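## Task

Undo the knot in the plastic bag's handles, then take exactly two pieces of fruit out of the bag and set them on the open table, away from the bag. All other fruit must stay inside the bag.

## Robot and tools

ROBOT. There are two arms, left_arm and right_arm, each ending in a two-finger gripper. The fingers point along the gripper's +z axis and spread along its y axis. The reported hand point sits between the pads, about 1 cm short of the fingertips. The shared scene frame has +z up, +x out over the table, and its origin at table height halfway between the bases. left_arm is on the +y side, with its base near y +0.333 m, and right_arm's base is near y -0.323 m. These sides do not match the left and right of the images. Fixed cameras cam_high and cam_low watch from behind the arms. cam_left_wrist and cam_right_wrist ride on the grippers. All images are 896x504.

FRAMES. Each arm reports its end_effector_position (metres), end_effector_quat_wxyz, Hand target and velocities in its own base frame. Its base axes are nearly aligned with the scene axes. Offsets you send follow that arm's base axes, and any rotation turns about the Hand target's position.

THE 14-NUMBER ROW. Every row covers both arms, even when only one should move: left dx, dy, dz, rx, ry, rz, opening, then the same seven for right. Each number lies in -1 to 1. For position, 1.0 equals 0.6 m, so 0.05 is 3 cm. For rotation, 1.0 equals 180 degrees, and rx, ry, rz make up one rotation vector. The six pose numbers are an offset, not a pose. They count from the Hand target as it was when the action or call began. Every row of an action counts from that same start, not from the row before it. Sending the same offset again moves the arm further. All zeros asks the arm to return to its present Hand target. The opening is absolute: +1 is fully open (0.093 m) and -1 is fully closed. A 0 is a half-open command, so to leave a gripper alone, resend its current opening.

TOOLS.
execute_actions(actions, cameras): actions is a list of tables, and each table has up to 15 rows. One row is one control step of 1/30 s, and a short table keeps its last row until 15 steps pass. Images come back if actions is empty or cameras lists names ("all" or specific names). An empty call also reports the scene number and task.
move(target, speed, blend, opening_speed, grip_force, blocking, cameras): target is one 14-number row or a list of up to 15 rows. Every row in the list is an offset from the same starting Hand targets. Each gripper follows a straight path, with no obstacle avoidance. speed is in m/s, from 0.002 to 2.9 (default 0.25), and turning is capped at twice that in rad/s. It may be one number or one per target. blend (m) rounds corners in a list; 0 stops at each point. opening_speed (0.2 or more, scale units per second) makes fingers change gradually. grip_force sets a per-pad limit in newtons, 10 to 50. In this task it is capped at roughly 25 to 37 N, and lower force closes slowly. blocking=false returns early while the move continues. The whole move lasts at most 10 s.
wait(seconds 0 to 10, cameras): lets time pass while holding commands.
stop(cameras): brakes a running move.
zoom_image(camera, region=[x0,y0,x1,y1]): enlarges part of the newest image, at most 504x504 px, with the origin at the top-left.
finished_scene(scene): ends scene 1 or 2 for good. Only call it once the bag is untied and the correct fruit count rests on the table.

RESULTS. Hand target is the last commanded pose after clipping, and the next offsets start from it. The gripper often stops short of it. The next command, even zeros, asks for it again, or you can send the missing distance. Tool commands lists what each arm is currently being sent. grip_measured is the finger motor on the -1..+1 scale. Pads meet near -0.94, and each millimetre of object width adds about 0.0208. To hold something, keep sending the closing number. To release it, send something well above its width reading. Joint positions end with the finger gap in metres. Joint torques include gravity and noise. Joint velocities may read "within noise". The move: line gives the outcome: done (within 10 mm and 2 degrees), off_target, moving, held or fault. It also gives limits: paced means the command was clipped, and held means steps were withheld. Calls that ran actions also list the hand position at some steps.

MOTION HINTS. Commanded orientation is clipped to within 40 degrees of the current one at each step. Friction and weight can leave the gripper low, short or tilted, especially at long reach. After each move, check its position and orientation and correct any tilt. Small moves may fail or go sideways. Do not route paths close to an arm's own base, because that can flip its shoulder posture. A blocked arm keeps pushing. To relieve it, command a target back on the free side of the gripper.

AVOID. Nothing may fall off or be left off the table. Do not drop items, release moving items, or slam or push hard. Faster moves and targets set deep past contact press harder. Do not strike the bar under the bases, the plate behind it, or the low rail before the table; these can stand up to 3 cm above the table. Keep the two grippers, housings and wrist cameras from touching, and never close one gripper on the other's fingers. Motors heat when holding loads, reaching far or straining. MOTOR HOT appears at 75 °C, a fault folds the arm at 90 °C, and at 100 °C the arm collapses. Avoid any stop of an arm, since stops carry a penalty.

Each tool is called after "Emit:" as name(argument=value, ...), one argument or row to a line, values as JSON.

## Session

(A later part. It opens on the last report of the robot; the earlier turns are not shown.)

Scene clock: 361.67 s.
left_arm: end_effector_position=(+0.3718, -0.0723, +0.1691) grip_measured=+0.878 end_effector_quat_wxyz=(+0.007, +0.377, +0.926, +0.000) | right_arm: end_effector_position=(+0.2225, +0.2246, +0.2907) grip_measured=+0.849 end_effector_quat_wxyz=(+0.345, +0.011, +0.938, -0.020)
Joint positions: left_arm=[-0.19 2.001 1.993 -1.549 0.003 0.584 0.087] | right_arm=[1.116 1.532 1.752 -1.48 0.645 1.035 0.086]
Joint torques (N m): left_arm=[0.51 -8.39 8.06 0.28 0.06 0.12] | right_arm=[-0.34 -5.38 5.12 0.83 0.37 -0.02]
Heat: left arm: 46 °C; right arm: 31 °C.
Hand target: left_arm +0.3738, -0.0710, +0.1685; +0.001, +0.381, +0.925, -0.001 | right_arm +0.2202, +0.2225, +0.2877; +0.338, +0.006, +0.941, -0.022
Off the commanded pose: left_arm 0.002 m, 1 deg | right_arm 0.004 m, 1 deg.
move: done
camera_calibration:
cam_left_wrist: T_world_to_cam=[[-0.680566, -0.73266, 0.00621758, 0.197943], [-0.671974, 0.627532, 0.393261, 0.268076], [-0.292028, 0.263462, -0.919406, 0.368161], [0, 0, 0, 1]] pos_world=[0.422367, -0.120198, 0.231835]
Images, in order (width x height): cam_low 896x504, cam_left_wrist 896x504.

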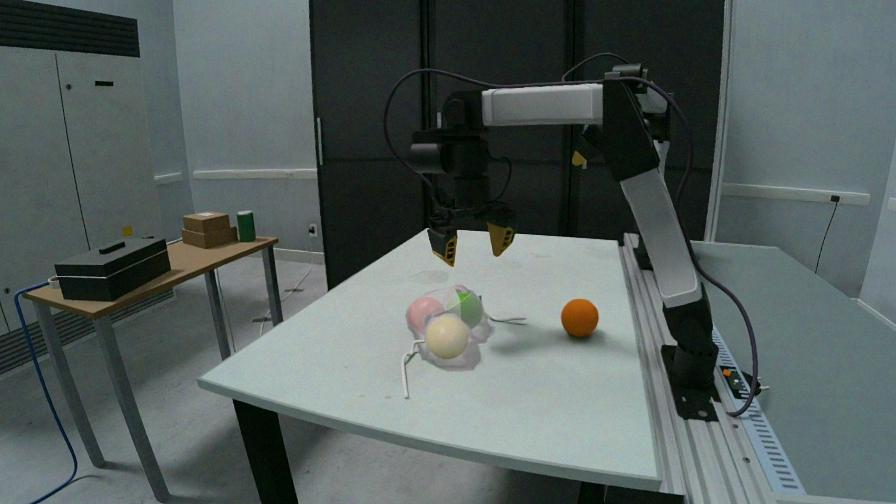

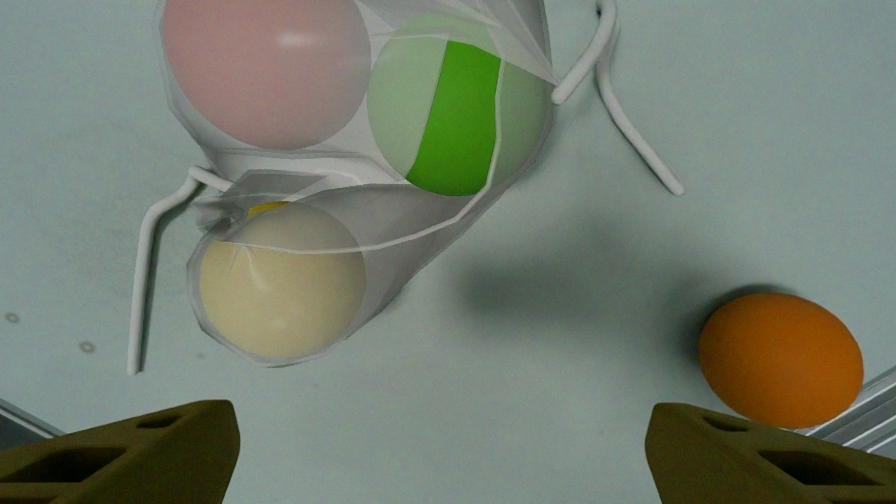

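Emit:
move(
  target=[
    [0.007,-0.008,0,0,0,0,-0.85,0,0,0,0,0,0,0.85],
    [0.007,-0.008,-0.21,0,0,0,-0.85,0,0,0,0,0,0,0.85],
    [0.007,-0.008,-0.21,0,0,0,0.9,0,0,0,0,0,0,0.85],
    [0.047,-0.07,-0.235,0,0,0,0.9,0,0,0,0,0,0,0.85],
  ],
  opening_speed=1.2,
  speed=0.12,
  cameras=["cam_high","cam_low","cam_left_wrist"],
)

Scene clock: 369.50 s.
left_arm: end_effector_position=(+0.3973, -0.1074, +0.0294) grip_measured=+0.898 end_effector_quat_wxyz=(-0.001, +0.381, +0.925, -0.002) | right_arm: end_effector_position=(+0.2225, +0.2246, +0.2907) grip_measured=+0.849 end_effector_quat_wxyz=(+0.345, +0.011, +0.938, -0.020)
Joint positions: left_arm=[-0.263 2.162 1.679 -1.089 0.003 0.519 0.088] | right_arm=[1.116 1.532 1.752 -1.48 0.645 1.035 0.086]
Joint torques (N m): left_arm=[-0.65 -9.54 8.01 0.42 0.04 -0.13] | right_arm=[-0.34 -5.33 5.09 0.81 0.36 -0.04]
Heat: left arm: 45 °C; right arm: 31 °C.
Hand target: left_arm +0.4020, -0.1130, +0.0274; +0.001, +0.381, +0.925, -0.001 | right_arm +0.2202, +0.2225, +0.2877; +0.338, +0.006, +0.941, -0.022
Off the commanded pose: left_arm 0.008 m, 0 deg | right_arm 0.004 m, 1 deg.
move: done
camera_calibration:
cam_left_wrist: T_world_to_cam=[[-0.685963, -0.727492, 0.0144571, 0.192895], [-0.660998, 0.631325, 0.4056, 0.357887], [-0.304198, 0.268671, -0.913936, 0.261596], [0, 0, 0, 1]] pos_world=[0.448459, -0.155897, 0.0911346]
Images, in order (width x height): cam_high 896x504, cam_low 896x504, cam_left_wrist 896x504.

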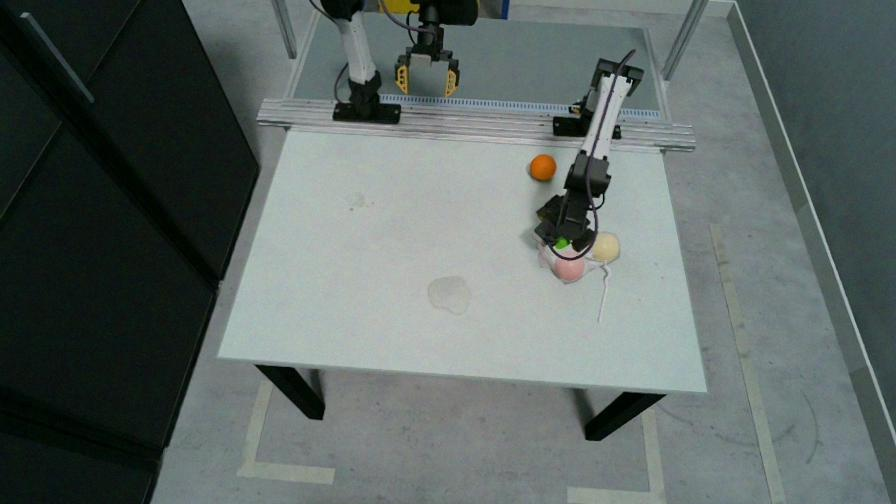

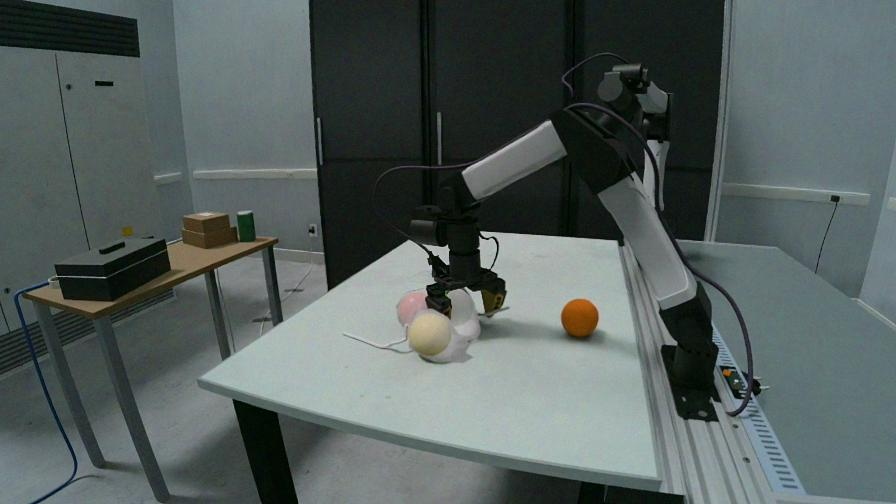

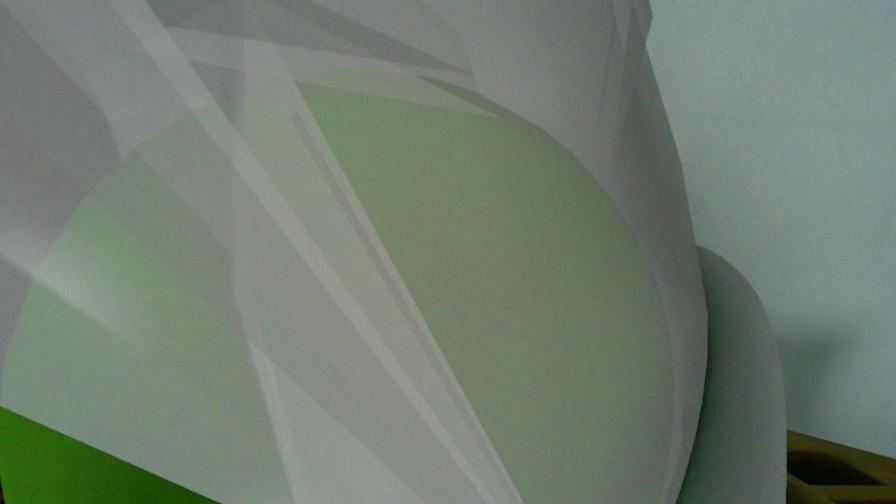

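Emit:
move(
  target=[
    [0,0,0,0,0,0,0.25,0,0,0,0,0,0,0.85],
    [-0.03,0.04,0.03,0,0,0,0.25,0,0,0,0,0,0,0.85],
    [-0.08,0.08,0.21,0,0,0,0.25,0,0,0,0,0,0,0.85],
  ],
  opening_speed=0.7,
  speed=0.12,
  cameras=["cam_high","cam_low","cam_left_wrist"],
)

Scene clock: 373.73 s.
left_arm: end_effector_position=(+0.3535, -0.0664, +0.1403) grip_measured=+0.252 end_effector_quat_wxyz=(-0.012, +0.377, +0.926, -0.004) | right_arm: end_effector_position=(+0.2225, +0.2246, +0.2907) grip_measured=+0.849 end_effector_quat_wxyz=(+0.345, +0.011, +0.938, -0.020)
Joint positions: left_arm=[-0.184 1.937 1.787 -1.445 0.003 0.589 0.057] | right_arm=[1.116 1.532 1.752 -1.48 0.645 1.035 0.086]
Joint torques (N m): left_arm=[0.5 -11.11 7.91 0.23 0.03 0.12] | right_arm=[-0.4 -5.35 5.16 0.81 0.37 -0.04]
Heat: left arm: 46 °C; right arm: 31 °C.
Hand target: left_arm +0.3539, -0.0650, +0.1534; +0.001, +0.381, +0.925, -0.001 | right_arm +0.2202, +0.2225, +0.2877; +0.338, +0.006, +0.941, -0.022
Off the commanded pose: left_arm 0.013 m, 2 deg | right_arm 0.004 m, 1 deg.
move: off_target (left_arm)
camera_calibration:
cam_left_wrist: T_world_to_cam=[[-0.679384, -0.733299, 0.0266274, 0.186685], [-0.657054, 0.624098, 0.422826, 0.253803], [-0.326676, 0.269766, -0.90582, 0.345455], [0, 0, 0, 1]] pos_world=[0.406445, -0.114694, 0.200634]
Images, in order (width x height): cam_high 896x504, cam_low 896x504, cam_left_wrist 896x504.

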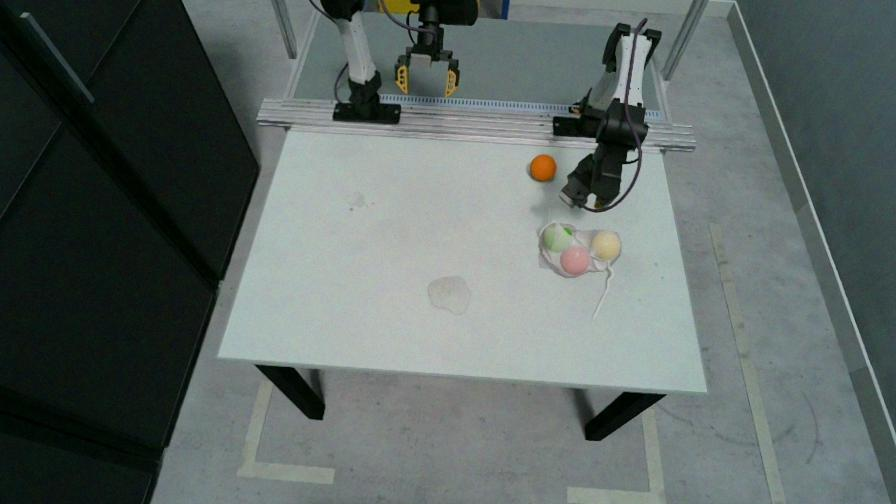

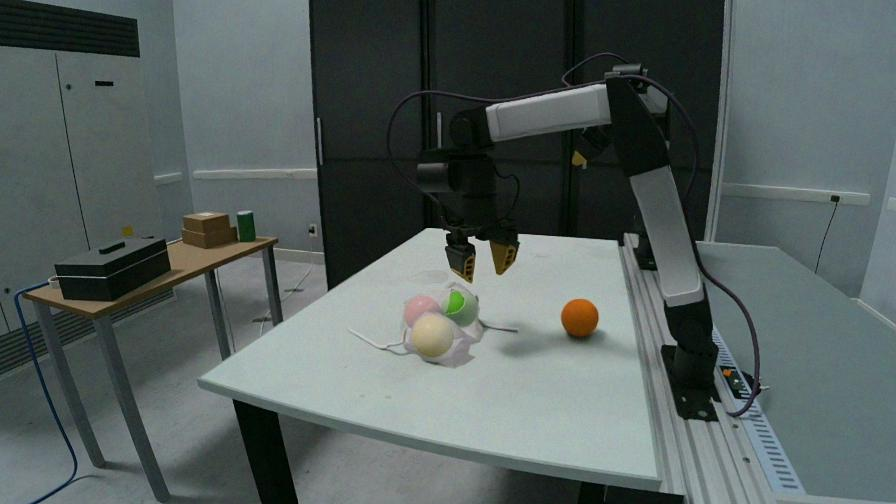

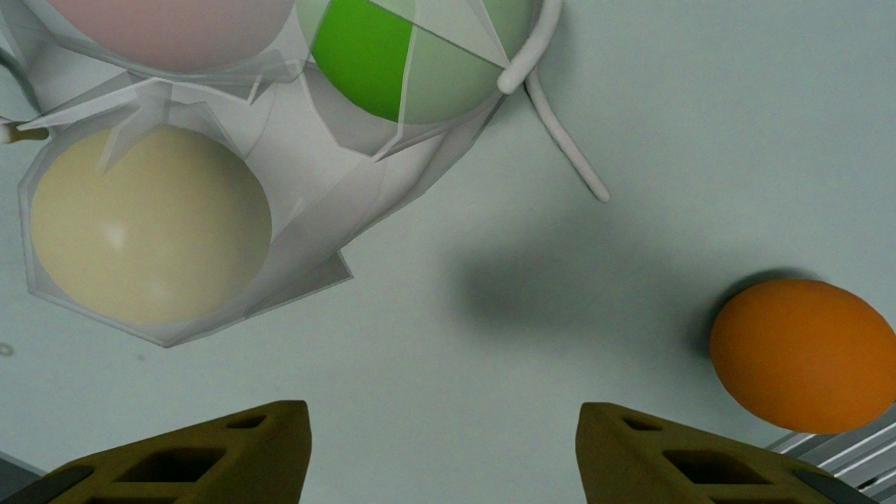

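Emit:
move(
  target=[0.07, -0.06, 0.01, 0, 0, 0, 0.88, 0, 0, 0, 0, 0, 0, 0.85],
  cameras=["cam_left_wrist"],
)

Scene clock: 375.23 s.
left_arm: end_effector_position=(+0.3956, -0.0979, +0.1587) grip_measured=+0.878 end_effector_quat_wxyz=(+0.013, +0.382, +0.924, +0.000) | right_arm: end_effector_position=(+0.2225, +0.2246, +0.2907) grip_measured=+0.849 end_effector_quat_wxyz=(+0.345, +0.011, +0.938, -0.020)
Joint positions: left_arm=[-0.241 2.114 2.12 -1.55 0.003 0.543 0.087] | right_arm=[1.116 1.532 1.752 -1.48 0.645 1.035 0.086]
Joint torques (N m): left_arm=[-0.36 -9.69 8.06 0.32 0.04 -0.11] | right_arm=[-0.42 -5.34 5.08 0.81 0.37 -0.03]
Heat: left arm: 46 °C; right arm: 31 °C.
Hand target: left_arm +0.3960, -0.1010, +0.1594; +0.001, +0.381, +0.925, -0.001 | right_arm +0.2202, +0.2225, +0.2877; +0.338, +0.006, +0.941, -0.022
Off the commanded pose: left_arm 0.003 m, 1 deg | right_arm 0.004 m, 1 deg.
joint sent to its limit (left arm) — joint 4 (wrist pitch), lower limit. The joint targets still meet the commanded pose.
move: done
camera_calibration:
cam_left_wrist: T_world_to_cam=[[-0.688341, -0.725387, 0.000253889, 0.200189], [-0.670101, 0.636012, 0.382692, 0.306023], [-0.277762, 0.263253, -0.923876, 0.367256], [0, 0, 0, 1]] pos_world=[0.444875, -0.146101, 0.222136]
Images, in order (width x height): cam_left_wrist 896x504.

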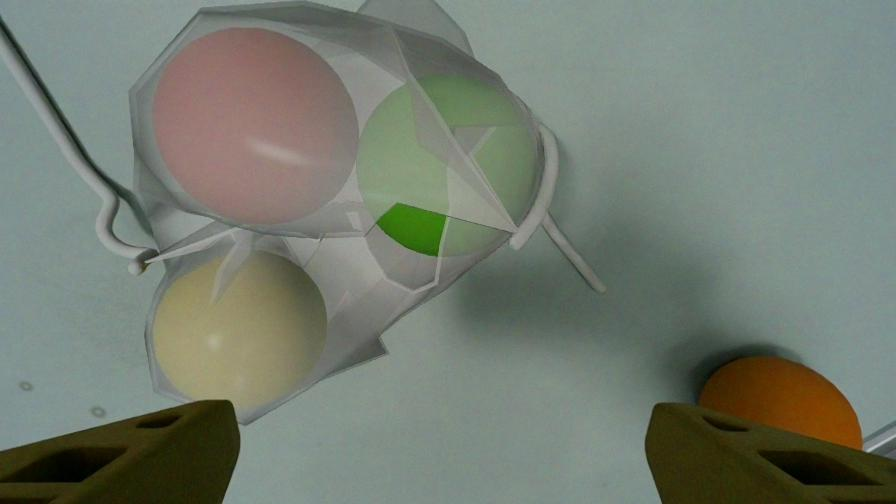

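Emit:
move(
  target=[
    [0.013,0.03,0,0,0,0,-0.85,0,0,0,0,0,0,0.85],
    [0.013,0.03,-0.21,0,0,0,-0.85,0,0,0,0,0,0,0.85],
    [0.013,0.03,-0.21,0,0,0,0.92,0,0,0,0,0,0,0.85],
    [0.042,-0.038,-0.225,0,0,0,0.92,0,0,0,0,0,0,0.85],
    [0.042,-0.038,-0.23,0,0,0,0.2,0,0,0,0,0,0,0.85],
    [0.0,0.015,-0.16,0,0,0,0.2,0,0,0,0,0,0,0.85],
    [-0.04,0.03,0,0,0,0,0.2,0,0,0,0,0,0,0.85],
  ],
  opening_speed=1.3,
  speed=0.15,
  cameras=["cam_high","cam_low","cam_left_wrist"],
)

Scene clock: 384.90 s.
left_arm: end_effector_position=(+0.3720, -0.0845, +0.1464) grip_measured=+0.202 end_effector_quat_wxyz=(-0.011, +0.377, +0.926, -0.003) | right_arm: end_effector_position=(+0.2225, +0.2246, +0.2907) grip_measured=+0.849 end_effector_quat_wxyz=(+0.345, +0.011, +0.938, -0.020)
Joint positions: left_arm=[-0.222 2.034 1.949 -1.51 0.003 0.551 0.055] | right_arm=[1.116 1.532 1.752 -1.48 0.645 1.035 0.086]
Joint torques (N m): left_arm=[0.47 -11.74 7.86 0.2 0.06 0.12] | right_arm=[-0.49 -5.34 5.15 0.82 0.35 0]
Heat: left arm: 46 °C; right arm: 31 °C.
Hand target: left_arm +0.3720, -0.0830, +0.1594; +0.001, +0.381, +0.925, -0.001 | right_arm +0.2202, +0.2225, +0.2877; +0.338, +0.006, +0.941, -0.022
Off the commanded pose: left_arm 0.013 m, 1 deg | right_arm 0.004 m, 1 deg.
move: off_target (left_arm)
camera_calibration:
cam_left_wrist: T_world_to_cam=[[-0.679697, -0.733071, 0.0248658, 0.186062], [-0.657469, 0.623929, 0.42243, 0.274863], [-0.325186, 0.270776, -0.906054, 0.361536], [0, 0, 0, 1]] pos_world=[0.424746, -0.132993, 0.206834]
Images, in order (width x height): cam_high 896x504, cam_low 896x504, cam_left_wrist 896x504.

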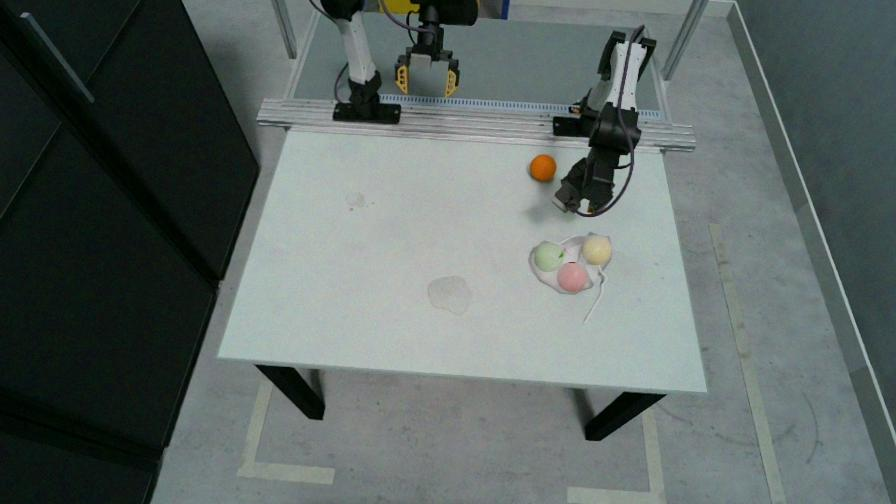

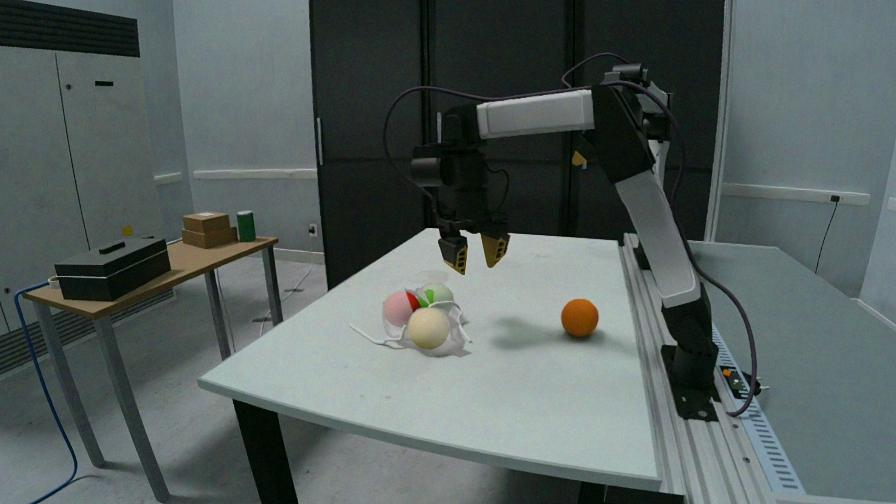

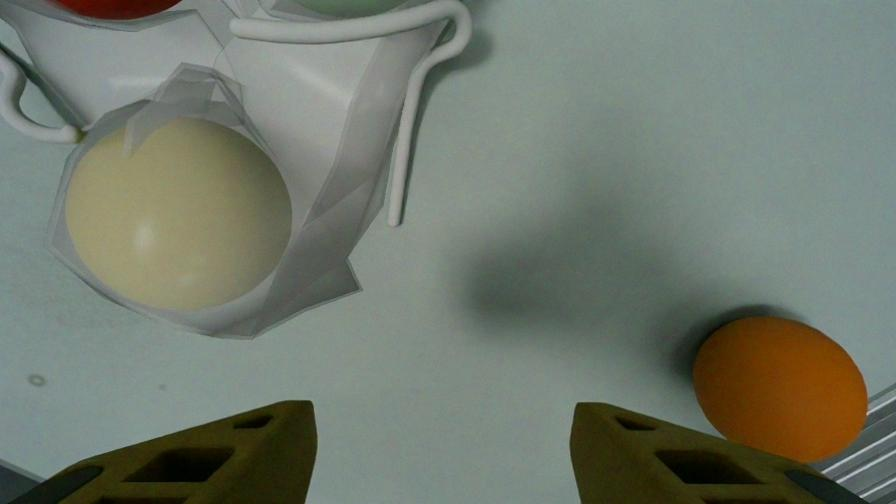

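Emit:
move(
  target=[0.1, -0.02, 0.0, 0, 0, 0, 0.88, 0, 0, 0, 0, 0, 0, 0.85],
  cameras=["cam_left_wrist"],
)

Scene clock: 386.10 s.
left_arm: end_effector_position=(+0.4309, -0.0959, +0.1592) grip_measured=+0.878 end_effector_quat_wxyz=(+0.045, +0.376, +0.925, +0.006) | right_arm: end_effector_position=(+0.2225, +0.2246, +0.2907) grip_measured=+0.849 end_effector_quat_wxyz=(+0.345, +0.011, +0.938, -0.020)
Joint positions: left_arm=[-0.218 2.219 2.288 -1.55 0.003 0.554 0.087] | right_arm=[1.116 1.532 1.752 -1.48 0.645 1.035 0.086]
Joint torques (N m): left_arm=[0.42 -10.41 8.02 0.44 0.06 0.13] | right_arm=[-0.34 -5.38 5.15 0.83 0.35 -0.03]
Heat: left arm: 46 °C; right arm: 31 °C.
Hand target: left_arm +0.4320, -0.0950, +0.1593; +0.001, +0.381, +0.925, -0.001 | right_arm +0.2202, +0.2225, +0.2877; +0.338, +0.006, +0.941, -0.022
Off the commanded pose: left_arm 0.001 m, 5 deg | right_arm 0.004 m, 1 deg.
joint sent to its limit (left arm) — joint 4 (wrist pitch), lower limit. The joint targets are off in orientation, not in position.
move: off_target (left_arm)
camera_calibration:
cam_left_wrist: T_world_to_cam=[[-0.67817, -0.734195, -0.0322917, 0.22582], [-0.700192, 0.632167, 0.331808, 0.348933], [-0.223199, 0.247633, -0.942794, 0.355037], [0, 0, 0, 1]] pos_world=[0.476708, -0.142707, 0.22624]
Images, in order (width x height): cam_left_wrist 896x504.

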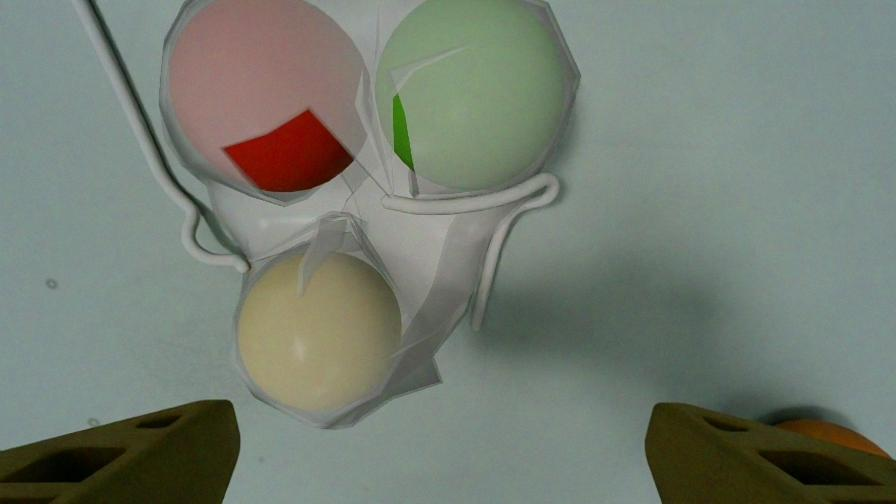

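Emit:
move(
  target=[
    [0.06,0.035,-0.06,0,0,0,-0.85,0,0,0,0,0,0,0.85],
    [0.06,0.035,-0.225,0,0,0,-0.85,0,0,0,0,0,0,0.85],
    [0.06,0.035,-0.225,0,0,0,0.92,0,0,0,0,0,0,0.85],
    [0.01,0.14,-0.235,0,0,0,0.92,0,0,0,0,0,0,0.85],
  ],
  opening_speed=1.3,
  speed=0.12,
  cameras=["cam_high","cam_low","cam_left_wrist"],
)

Scene clock: 393.00 s.
left_arm: end_effector_position=(+0.4460, -0.0122, +0.0223) grip_measured=+0.918 end_effector_quat_wxyz=(+0.011, +0.378, +0.926, +0.001) | right_arm: end_effector_position=(+0.2225, +0.2246, +0.2907) grip_measured=+0.849 end_effector_quat_wxyz=(+0.345, +0.011, +0.938, -0.020)
Joint positions: left_arm=[-0.025 2.286 1.854 -1.117 0.007 0.751 0.089] | right_arm=[1.116 1.532 1.752 -1.48 0.645 1.035 0.086]
Joint torques (N m): left_arm=[0.25 -12.82 3.49 0.47 0.04 0.08] | right_arm=[-0.32 -5.27 5.12 0.84 0.34 -0.04]
Heat: left arm: 47 °C; right arm: 31 °C.
Hand target: left_arm +0.4380, -0.0110, +0.0185; +0.001, +0.381, +0.925, -0.001 | right_arm +0.2202, +0.2225, +0.2877; +0.338, +0.006, +0.941, -0.022
Off the commanded pose: left_arm 0.009 m, 1 deg | right_arm 0.004 m, 1 deg.
move: done; target 3's new opening was sent with left_arm's hand 0.012 m and 1 deg from that target
camera_calibration:
cam_left_wrist: T_world_to_cam=[[-0.681738, -0.731596, 0.000687259, 0.294028], [-0.67459, 0.628979, 0.386412, 0.339298], [-0.28313, 0.262968, -0.922326, 0.235], [0, 0, 0, 1]] pos_world=[0.495872, -0.0600988, 0.0854358]
Images, in order (width x height): cam_high 896x504, cam_low 896x504, cam_left_wrist 896x504.

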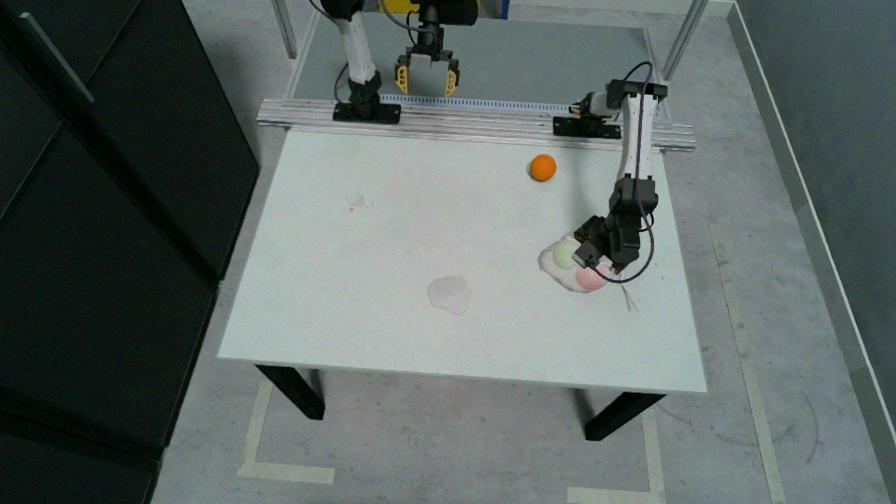

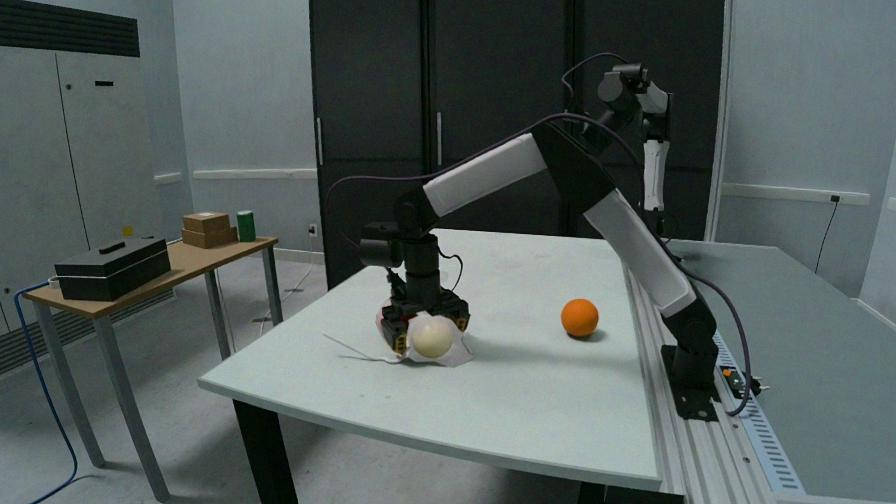

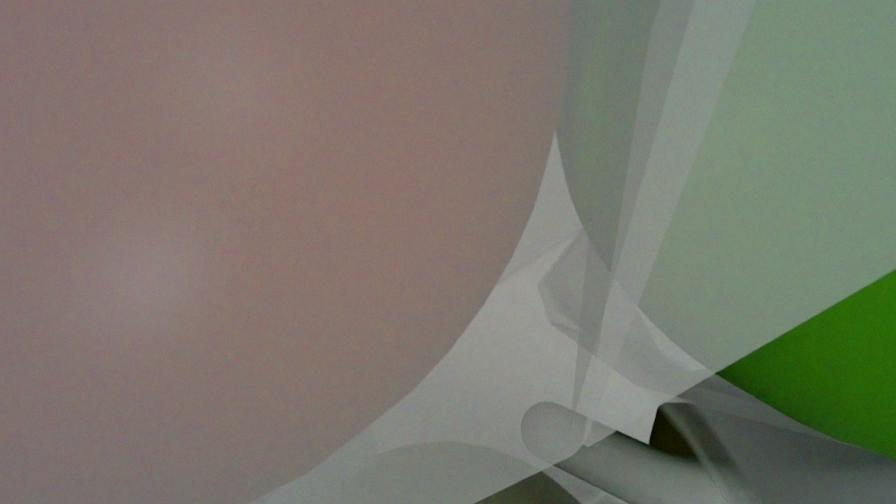

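Emit:
move(
  target=[
    [-0.03,0.05,0,0,0,0,0.92,0,0,0,0,0,0,0.85],
    [-0.03,0.05,0,0,0,0,0.2,0,0,0,0,0,0,0.85],
  ],
  opening_speed=1,
  speed=0.12,
  cameras=["cam_high","cam_low","cam_left_wrist"],
)

Scene clock: 395.67 s.
left_arm: end_effector_position=(+0.4273, +0.0162, +0.0211) grip_measured=+0.202 end_effector_quat_wxyz=(+0.014, +0.380, +0.925, -0.004) | right_arm: end_effector_position=(+0.2225, +0.2246, +0.2907) grip_measured=+0.849 end_effector_quat_wxyz=(+0.345, +0.011, +0.938, -0.020)
Joint positions: left_arm=[0.045 2.211 1.723 -1.061 0.019 0.825 0.055] | right_arm=[1.116 1.532 1.752 -1.48 0.645 1.035 0.086]
Joint torques (N m): left_arm=[0.28 -11.86 4.4 0.38 -0.09 0.03] | right_arm=[-0.35 -5.31 5.14 0.83 0.36 -0.01]
Heat: left arm: 48 °C; right arm: 31 °C.
Hand target: left_arm +0.4201, +0.0190, +0.0184; +0.001, +0.381, +0.925, -0.001 | right_arm +0.2202, +0.2225, +0.2877; +0.338, +0.006, +0.941, -0.022
Off the commanded pose: left_arm 0.008 m, 2 deg | right_arm 0.004 m, 1 deg.
move: done; target 2's new opening was sent with left_arm's hand 0.011 m and 2 deg from that target
camera_calibration:
cam_left_wrist: T_world_to_cam=[[-0.685257, -0.728258, 0.00795934, 0.303307], [-0.671932, 0.636398, 0.37882, 0.308212], [-0.280944, 0.254241, -0.925436, 0.220443], [0, 0, 0, 1]] pos_world=[0.476873, -0.0313053, 0.0848348]
Images, in order (width x height): cam_high 896x504, cam_low 896x504, cam_left_wrist 896x504.

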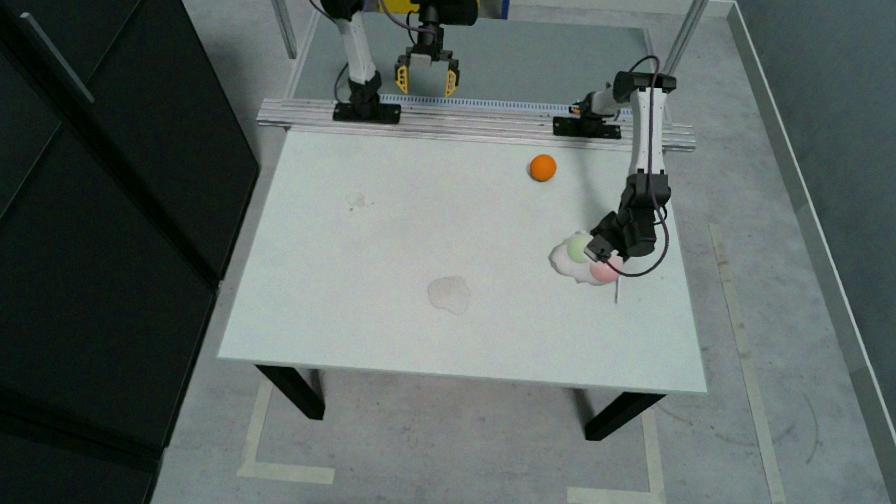

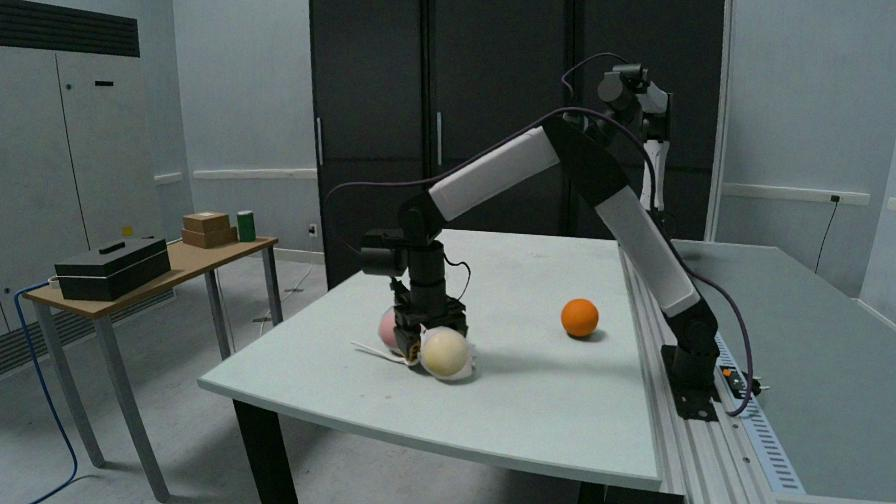

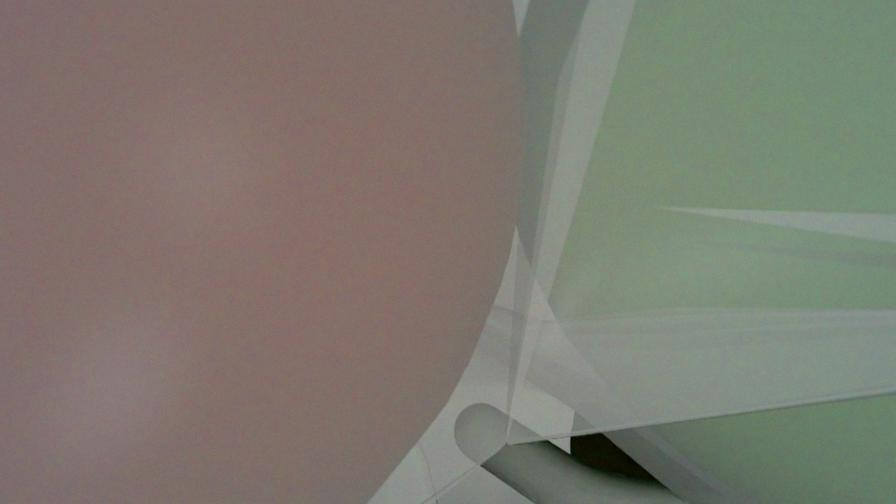

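Emit:
move(
  target=[
    [0.02,-0.03,0,0,0,0,0.2,0,0,0,0,0,0,0.85],
    [0.02,-0.03,0.235,0,0,0,0.2,0,0,0,0,0,0,0.85],
    [0.0,-0.06,0.235,0,0,0,0.88,0,0,0,0,0,0,0.85],
  ],
  speed=0.15,
  cameras=["cam_low","cam_left_wrist"],
)

Scene clock: 399.67 s.
left_arm: end_effector_position=(+0.4288, -0.0146, +0.1493) grip_measured=+0.878 end_effector_quat_wxyz=(+0.020, +0.382, +0.924, +0.003) | right_arm: end_effector_position=(+0.2225, +0.2246, +0.2907) grip_measured=+0.849 end_effector_quat_wxyz=(+0.345, +0.011, +0.938, -0.020)
Joint positions: left_arm=[-0.031 2.201 2.221 -1.551 0.008 0.752 0.087] | right_arm=[1.116 1.532 1.752 -1.48 0.645 1.035 0.086]
Joint torques (N m): left_arm=[-0.36 -14.19 4.45 0.34 0.01 -0.1] | right_arm=[-0.32 -5.31 5.15 0.82 0.38 -0.03]
Heat: left arm: 49 °C; right arm: 31 °C.
Hand target: left_arm +0.4201, -0.0169, +0.1595; +0.001, +0.381, +0.925, -0.001 | right_arm +0.2202, +0.2225, +0.2877; +0.338, +0.006, +0.941, -0.022
Off the commanded pose: left_arm 0.014 m, 2 deg | right_arm 0.004 m, 1 deg.
joint sent to its limit (left arm) — joint 4 (wrist pitch), lower limit. The joint targets still meet the commanded pose.
move: off_target (left_arm); target 3's new opening was sent with left_arm's hand 0.014 m and 2 deg from that target
camera_calibration:
cam_left_wrist: T_world_to_cam=[[-0.687547, -0.726073, -0.00983931, 0.284515], [-0.676126, 0.635192, 0.373342, 0.282905], [-0.264824, 0.263343, -0.927642, 0.340927], [0, 0, 0, 1]] pos_world=[0.477183, -0.0629005, 0.213437]
Images, in order (width x height): cam_low 896x504, cam_left_wrist 896x504.

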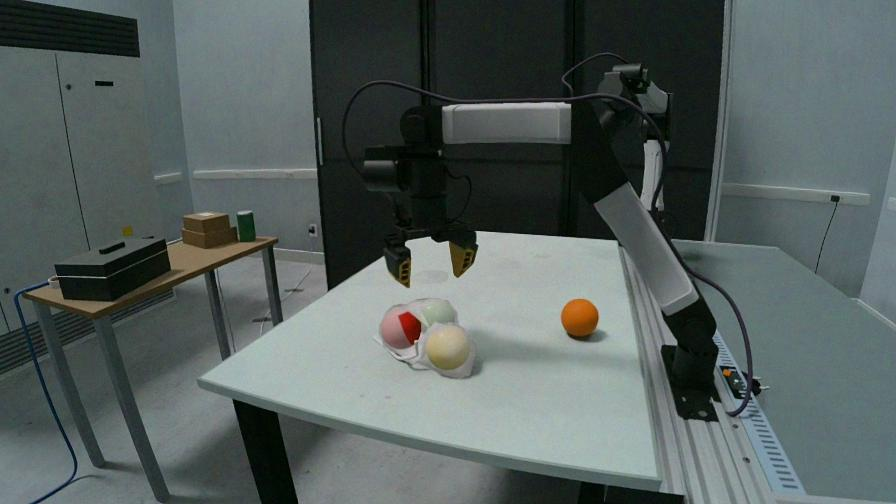

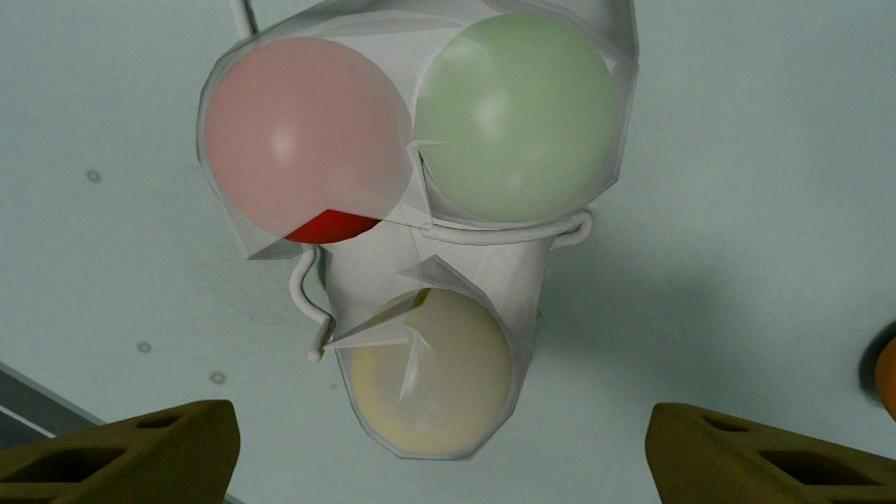

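Emit:
move(
  target=[
    [0.013,0.003,-0.08,0,0,0,-0.1,0,0,0,0,0,0,0.85],
    [0.013,0.003,-0.2,0,0,0,-0.1,0,0,0,0,0,0,0.85],
    [0.013,0.003,-0.2,0,0,0,-1,0,0,0,0,0,0,0.85],
    [0.0,0.02,-0.1,0,0,0,-1,0,0,0,0,0,0,0.85],
  ],
  speed=0.15,
  cameras=["cam_low","cam_left_wrist"],
)

Scene clock: 405.23 s.
left_arm: end_effector_position=(+0.4182, -0.0067, +0.0822) grip_measured=-0.973 end_effector_quat_wxyz=(-0.013, +0.376, +0.926, -0.009) | right_arm: end_effector_position=(+0.2225, +0.2246, +0.2907) grip_measured=+0.849 end_effector_quat_wxyz=(+0.345, +0.011, +0.938, -0.020)
Joint positions: left_arm=[-0.013 2.191 1.936 -1.346 0.008 0.759 0] | right_arm=[1.116 1.532 1.752 -1.48 0.645 1.035 0.086]
Joint torques (N m): left_arm=[0.34 -13.68 7.92 0.16 0.02 0.13] | right_arm=[-0.29 -5.39 5.18 0.82 0.37 -0.02]
Heat: left arm: 50 °C; right arm: 31 °C.
Hand target: left_arm +0.4200, -0.0050, +0.0994; +0.001, +0.381, +0.925, -0.001 | right_arm +0.2202, +0.2225, +0.2877; +0.338, +0.006, +0.941, -0.022
Off the commanded pose: left_arm 0.017 m, 2 deg | right_arm 0.004 m, 1 deg.
move: off_target (left_arm)
camera_calibration:
cam_left_wrist: T_world_to_cam=[[-0.677921, -0.734208, 0.0369021, 0.274461], [-0.655756, 0.626646, 0.42107, 0.283205], [-0.332277, 0.261253, -0.906277, 0.30025], [0, 0, 0, 1]] pos_world=[0.471542, -0.0543989, 0.142733]
Images, in order (width x height): cam_low 896x504, cam_left_wrist 896x504.

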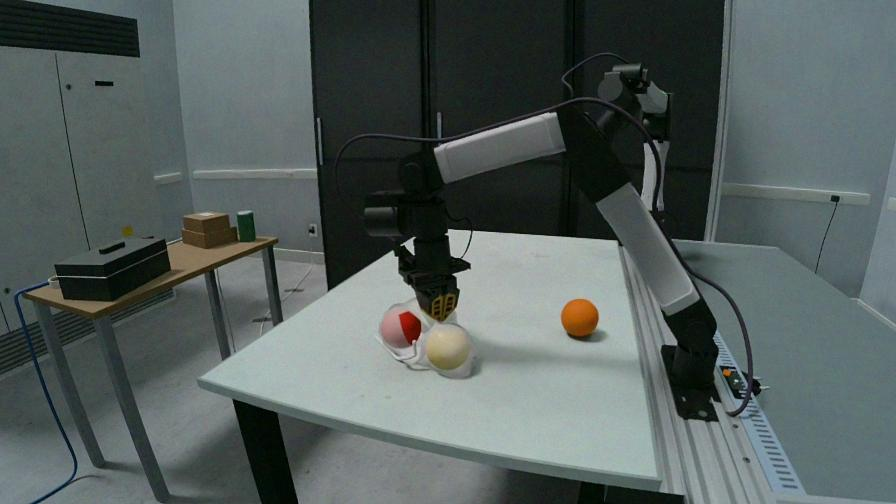

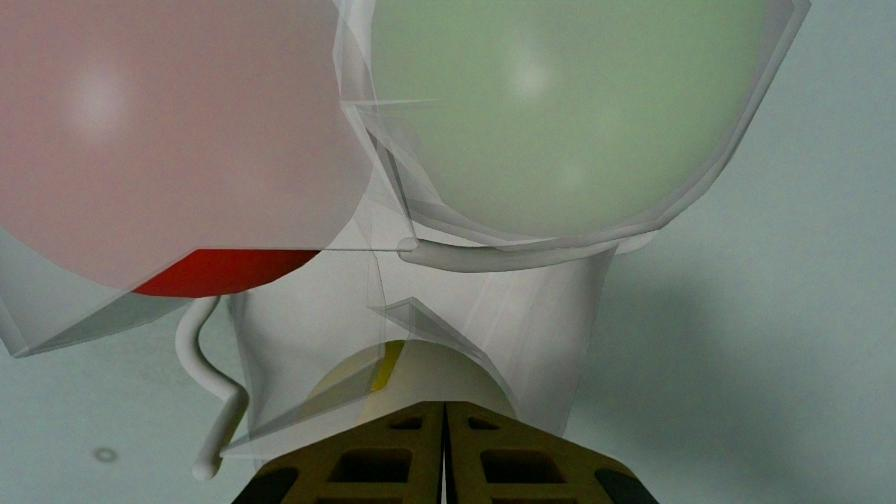

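Emit:
move(
  target=[
    [0.0,0.0,0,0,0,0,-0.1,0,0,0,0,0,0,0.85],
    [0.002,0.012,-0.165,0,0,0,-0.1,0,0,0,0,0,0,0.85],
    [0.002,0.012,-0.165,0,0,0,-1,0,0,0,0,0,0,0.85],
    [-0.01,0.02,0,0,0,0,-1,0,0,0,0,0,0,0.85],
  ],
  speed=0.15,
  cameras=["cam_low","cam_left_wrist"],
)

Scene clock: 410.13 s.
left_arm: end_effector_position=(+0.4130, +0.0041, +0.0857) grip_measured=-0.968 end_effector_quat_wxyz=(-0.008, +0.377, +0.926, -0.010) | right_arm: end_effector_position=(+0.2225, +0.2246, +0.2907) grip_measured=+0.849 end_effector_quat_wxyz=(+0.345, +0.011, +0.938, -0.020)
Joint positions: left_arm=[0.015 2.157 1.896 -1.331 0.012 0.788 0] | right_arm=[1.116 1.532 1.752 -1.48 0.645 1.035 0.086]
Joint torques (N m): left_arm=[0.49 -12.88 7.73 0.19 -0.02 0.13] | right_arm=[-0.43 -5.37 5.11 0.8 0.35 -0.04]
Heat: left arm: 51 °C; right arm: 31 °C.
Hand target: left_arm +0.4140, +0.0071, +0.0995; +0.001, +0.381, +0.925, -0.001 | right_arm +0.2202, +0.2225, +0.2877; +0.338, +0.006, +0.941, -0.022
Off the commanded pose: left_arm 0.014 m, 1 deg | right_arm 0.004 m, 1 deg.
move: off_target (left_arm); target 3's new opening was sent with left_arm's hand 0.022 m and 3 deg from that target
camera_calibration:
cam_left_wrist: T_world_to_cam=[[-0.679301, -0.733069, 0.0340626, 0.279561], [-0.658819, 0.629629, 0.411734, 0.273673], [-0.323276, 0.25725, -0.910667, 0.295537], [0, 0, 0, 1]] pos_world=[0.465747, -0.0434017, 0.146933]
Images, in order (width x height): cam_low 896x504, cam_left_wrist 896x504.

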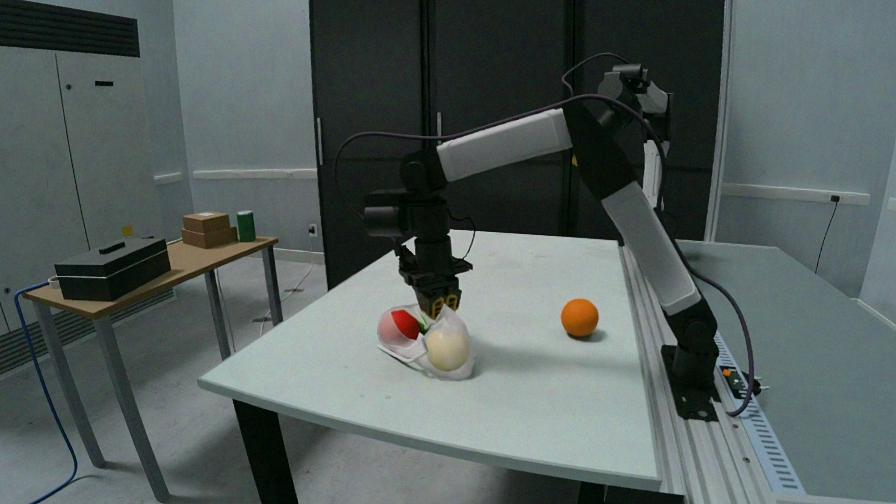

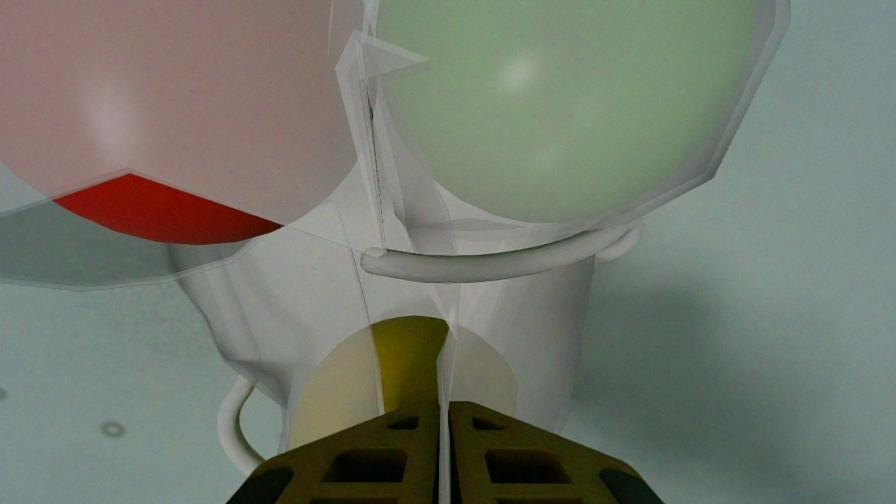

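Gripped the lip! Pull it up over the yellow and toward +y/−x.

Emit:
move(
  target=[
    [0.0,0.02,0.03,0,0,0,-1,0,0,0,0,0,0,0.85],
    [-0.14,0.12,0.03,0,0,0,-1,0,0,0,0,0,0,0.85],
    [-0.16,0.15,-0.08,0,0,0,-1,0,0,0,0,0,0,0.85],
  ],
  speed=0.12,
  cameras=["cam_high","cam_low","cam_left_wrist"],
)

Scene clock: 414.17 s.
left_arm: end_effector_position=(+0.3206, +0.0953, +0.0534) grip_measured=-0.968 end_effector_quat_wxyz=(+0.002, +0.377, +0.926, -0.004) | right_arm: end_effector_position=(+0.2225, +0.2246, +0.2907) grip_measured=+0.849 end_effector_quat_wxyz=(+0.345, +0.011, +0.938, -0.020)
Joint positions: left_arm=[0.294 1.852 1.324 -1.046 0.009 1.067 0] | right_arm=[1.116 1.532 1.752 -1.48 0.645 1.035 0.086]
Joint torques (N m): left_arm=[0.51 -9.11 4.34 0.51 0.02 0.14] | right_arm=[-0.32 -5.31 5.12 0.84 0.36 -0.01]
Heat: left arm: 51 °C; right arm: 31 °C.
Hand target: left_arm +0.3181, +0.0971, +0.0515; +0.001, +0.381, +0.925, -0.001 | right_arm +0.2202, +0.2225, +0.2877; +0.338, +0.006, +0.941, -0.022
Off the commanded pose: left_arm 0.004 m, 1 deg | right_arm 0.004 m, 1 deg.
move: done
camera_calibration:
cam_left_wrist: T_world_to_cam=[[-0.68013, -0.732891, 0.0171446, 0.285886], [-0.667346, 0.628645, 0.399317, 0.172168], [-0.303434, 0.260146, -0.916653, 0.206387], [0, 0, 0, 1]] pos_world=[0.37196, 0.0476, 0.115534]
Images, in order (width x height): cam_high 896x504, cam_low 896x504, cam_left_wrist 896x504.

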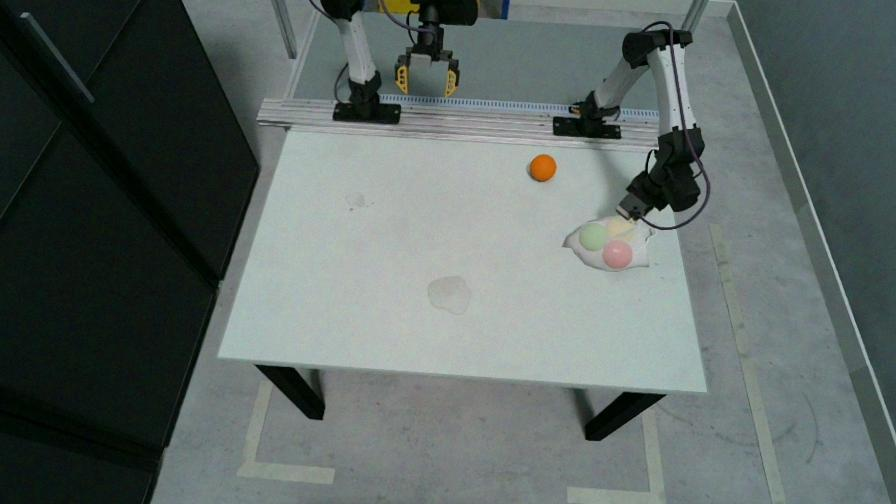

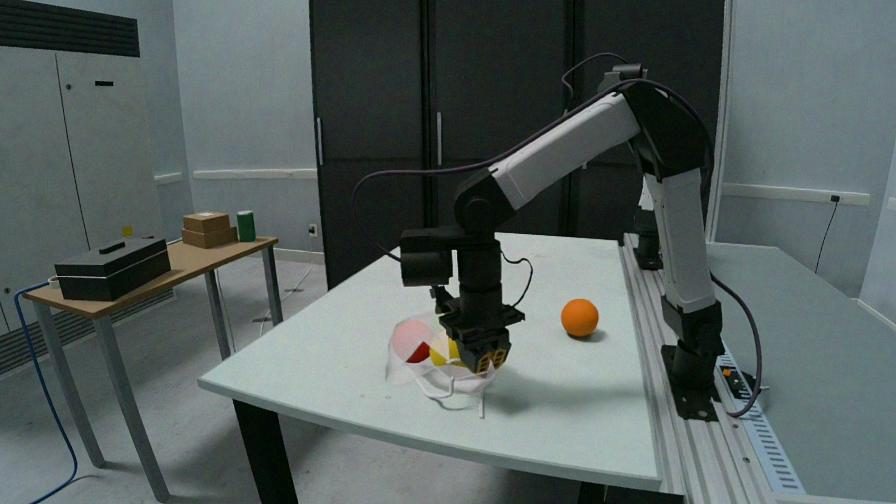

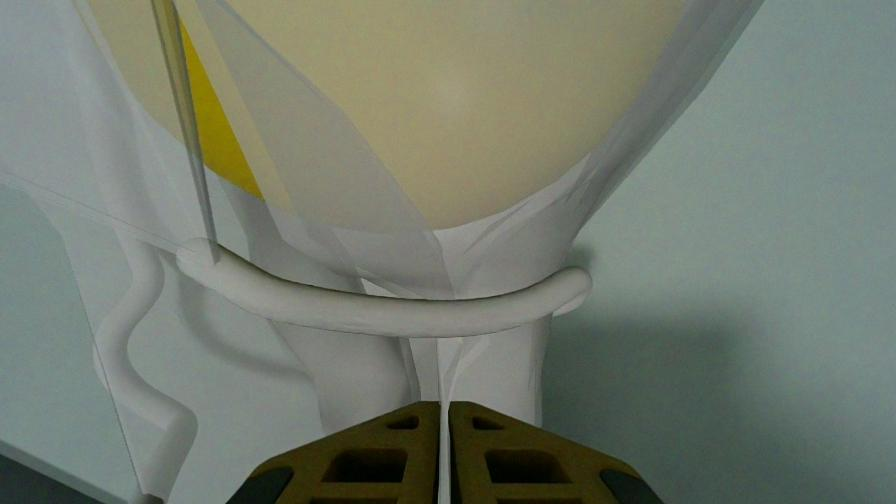

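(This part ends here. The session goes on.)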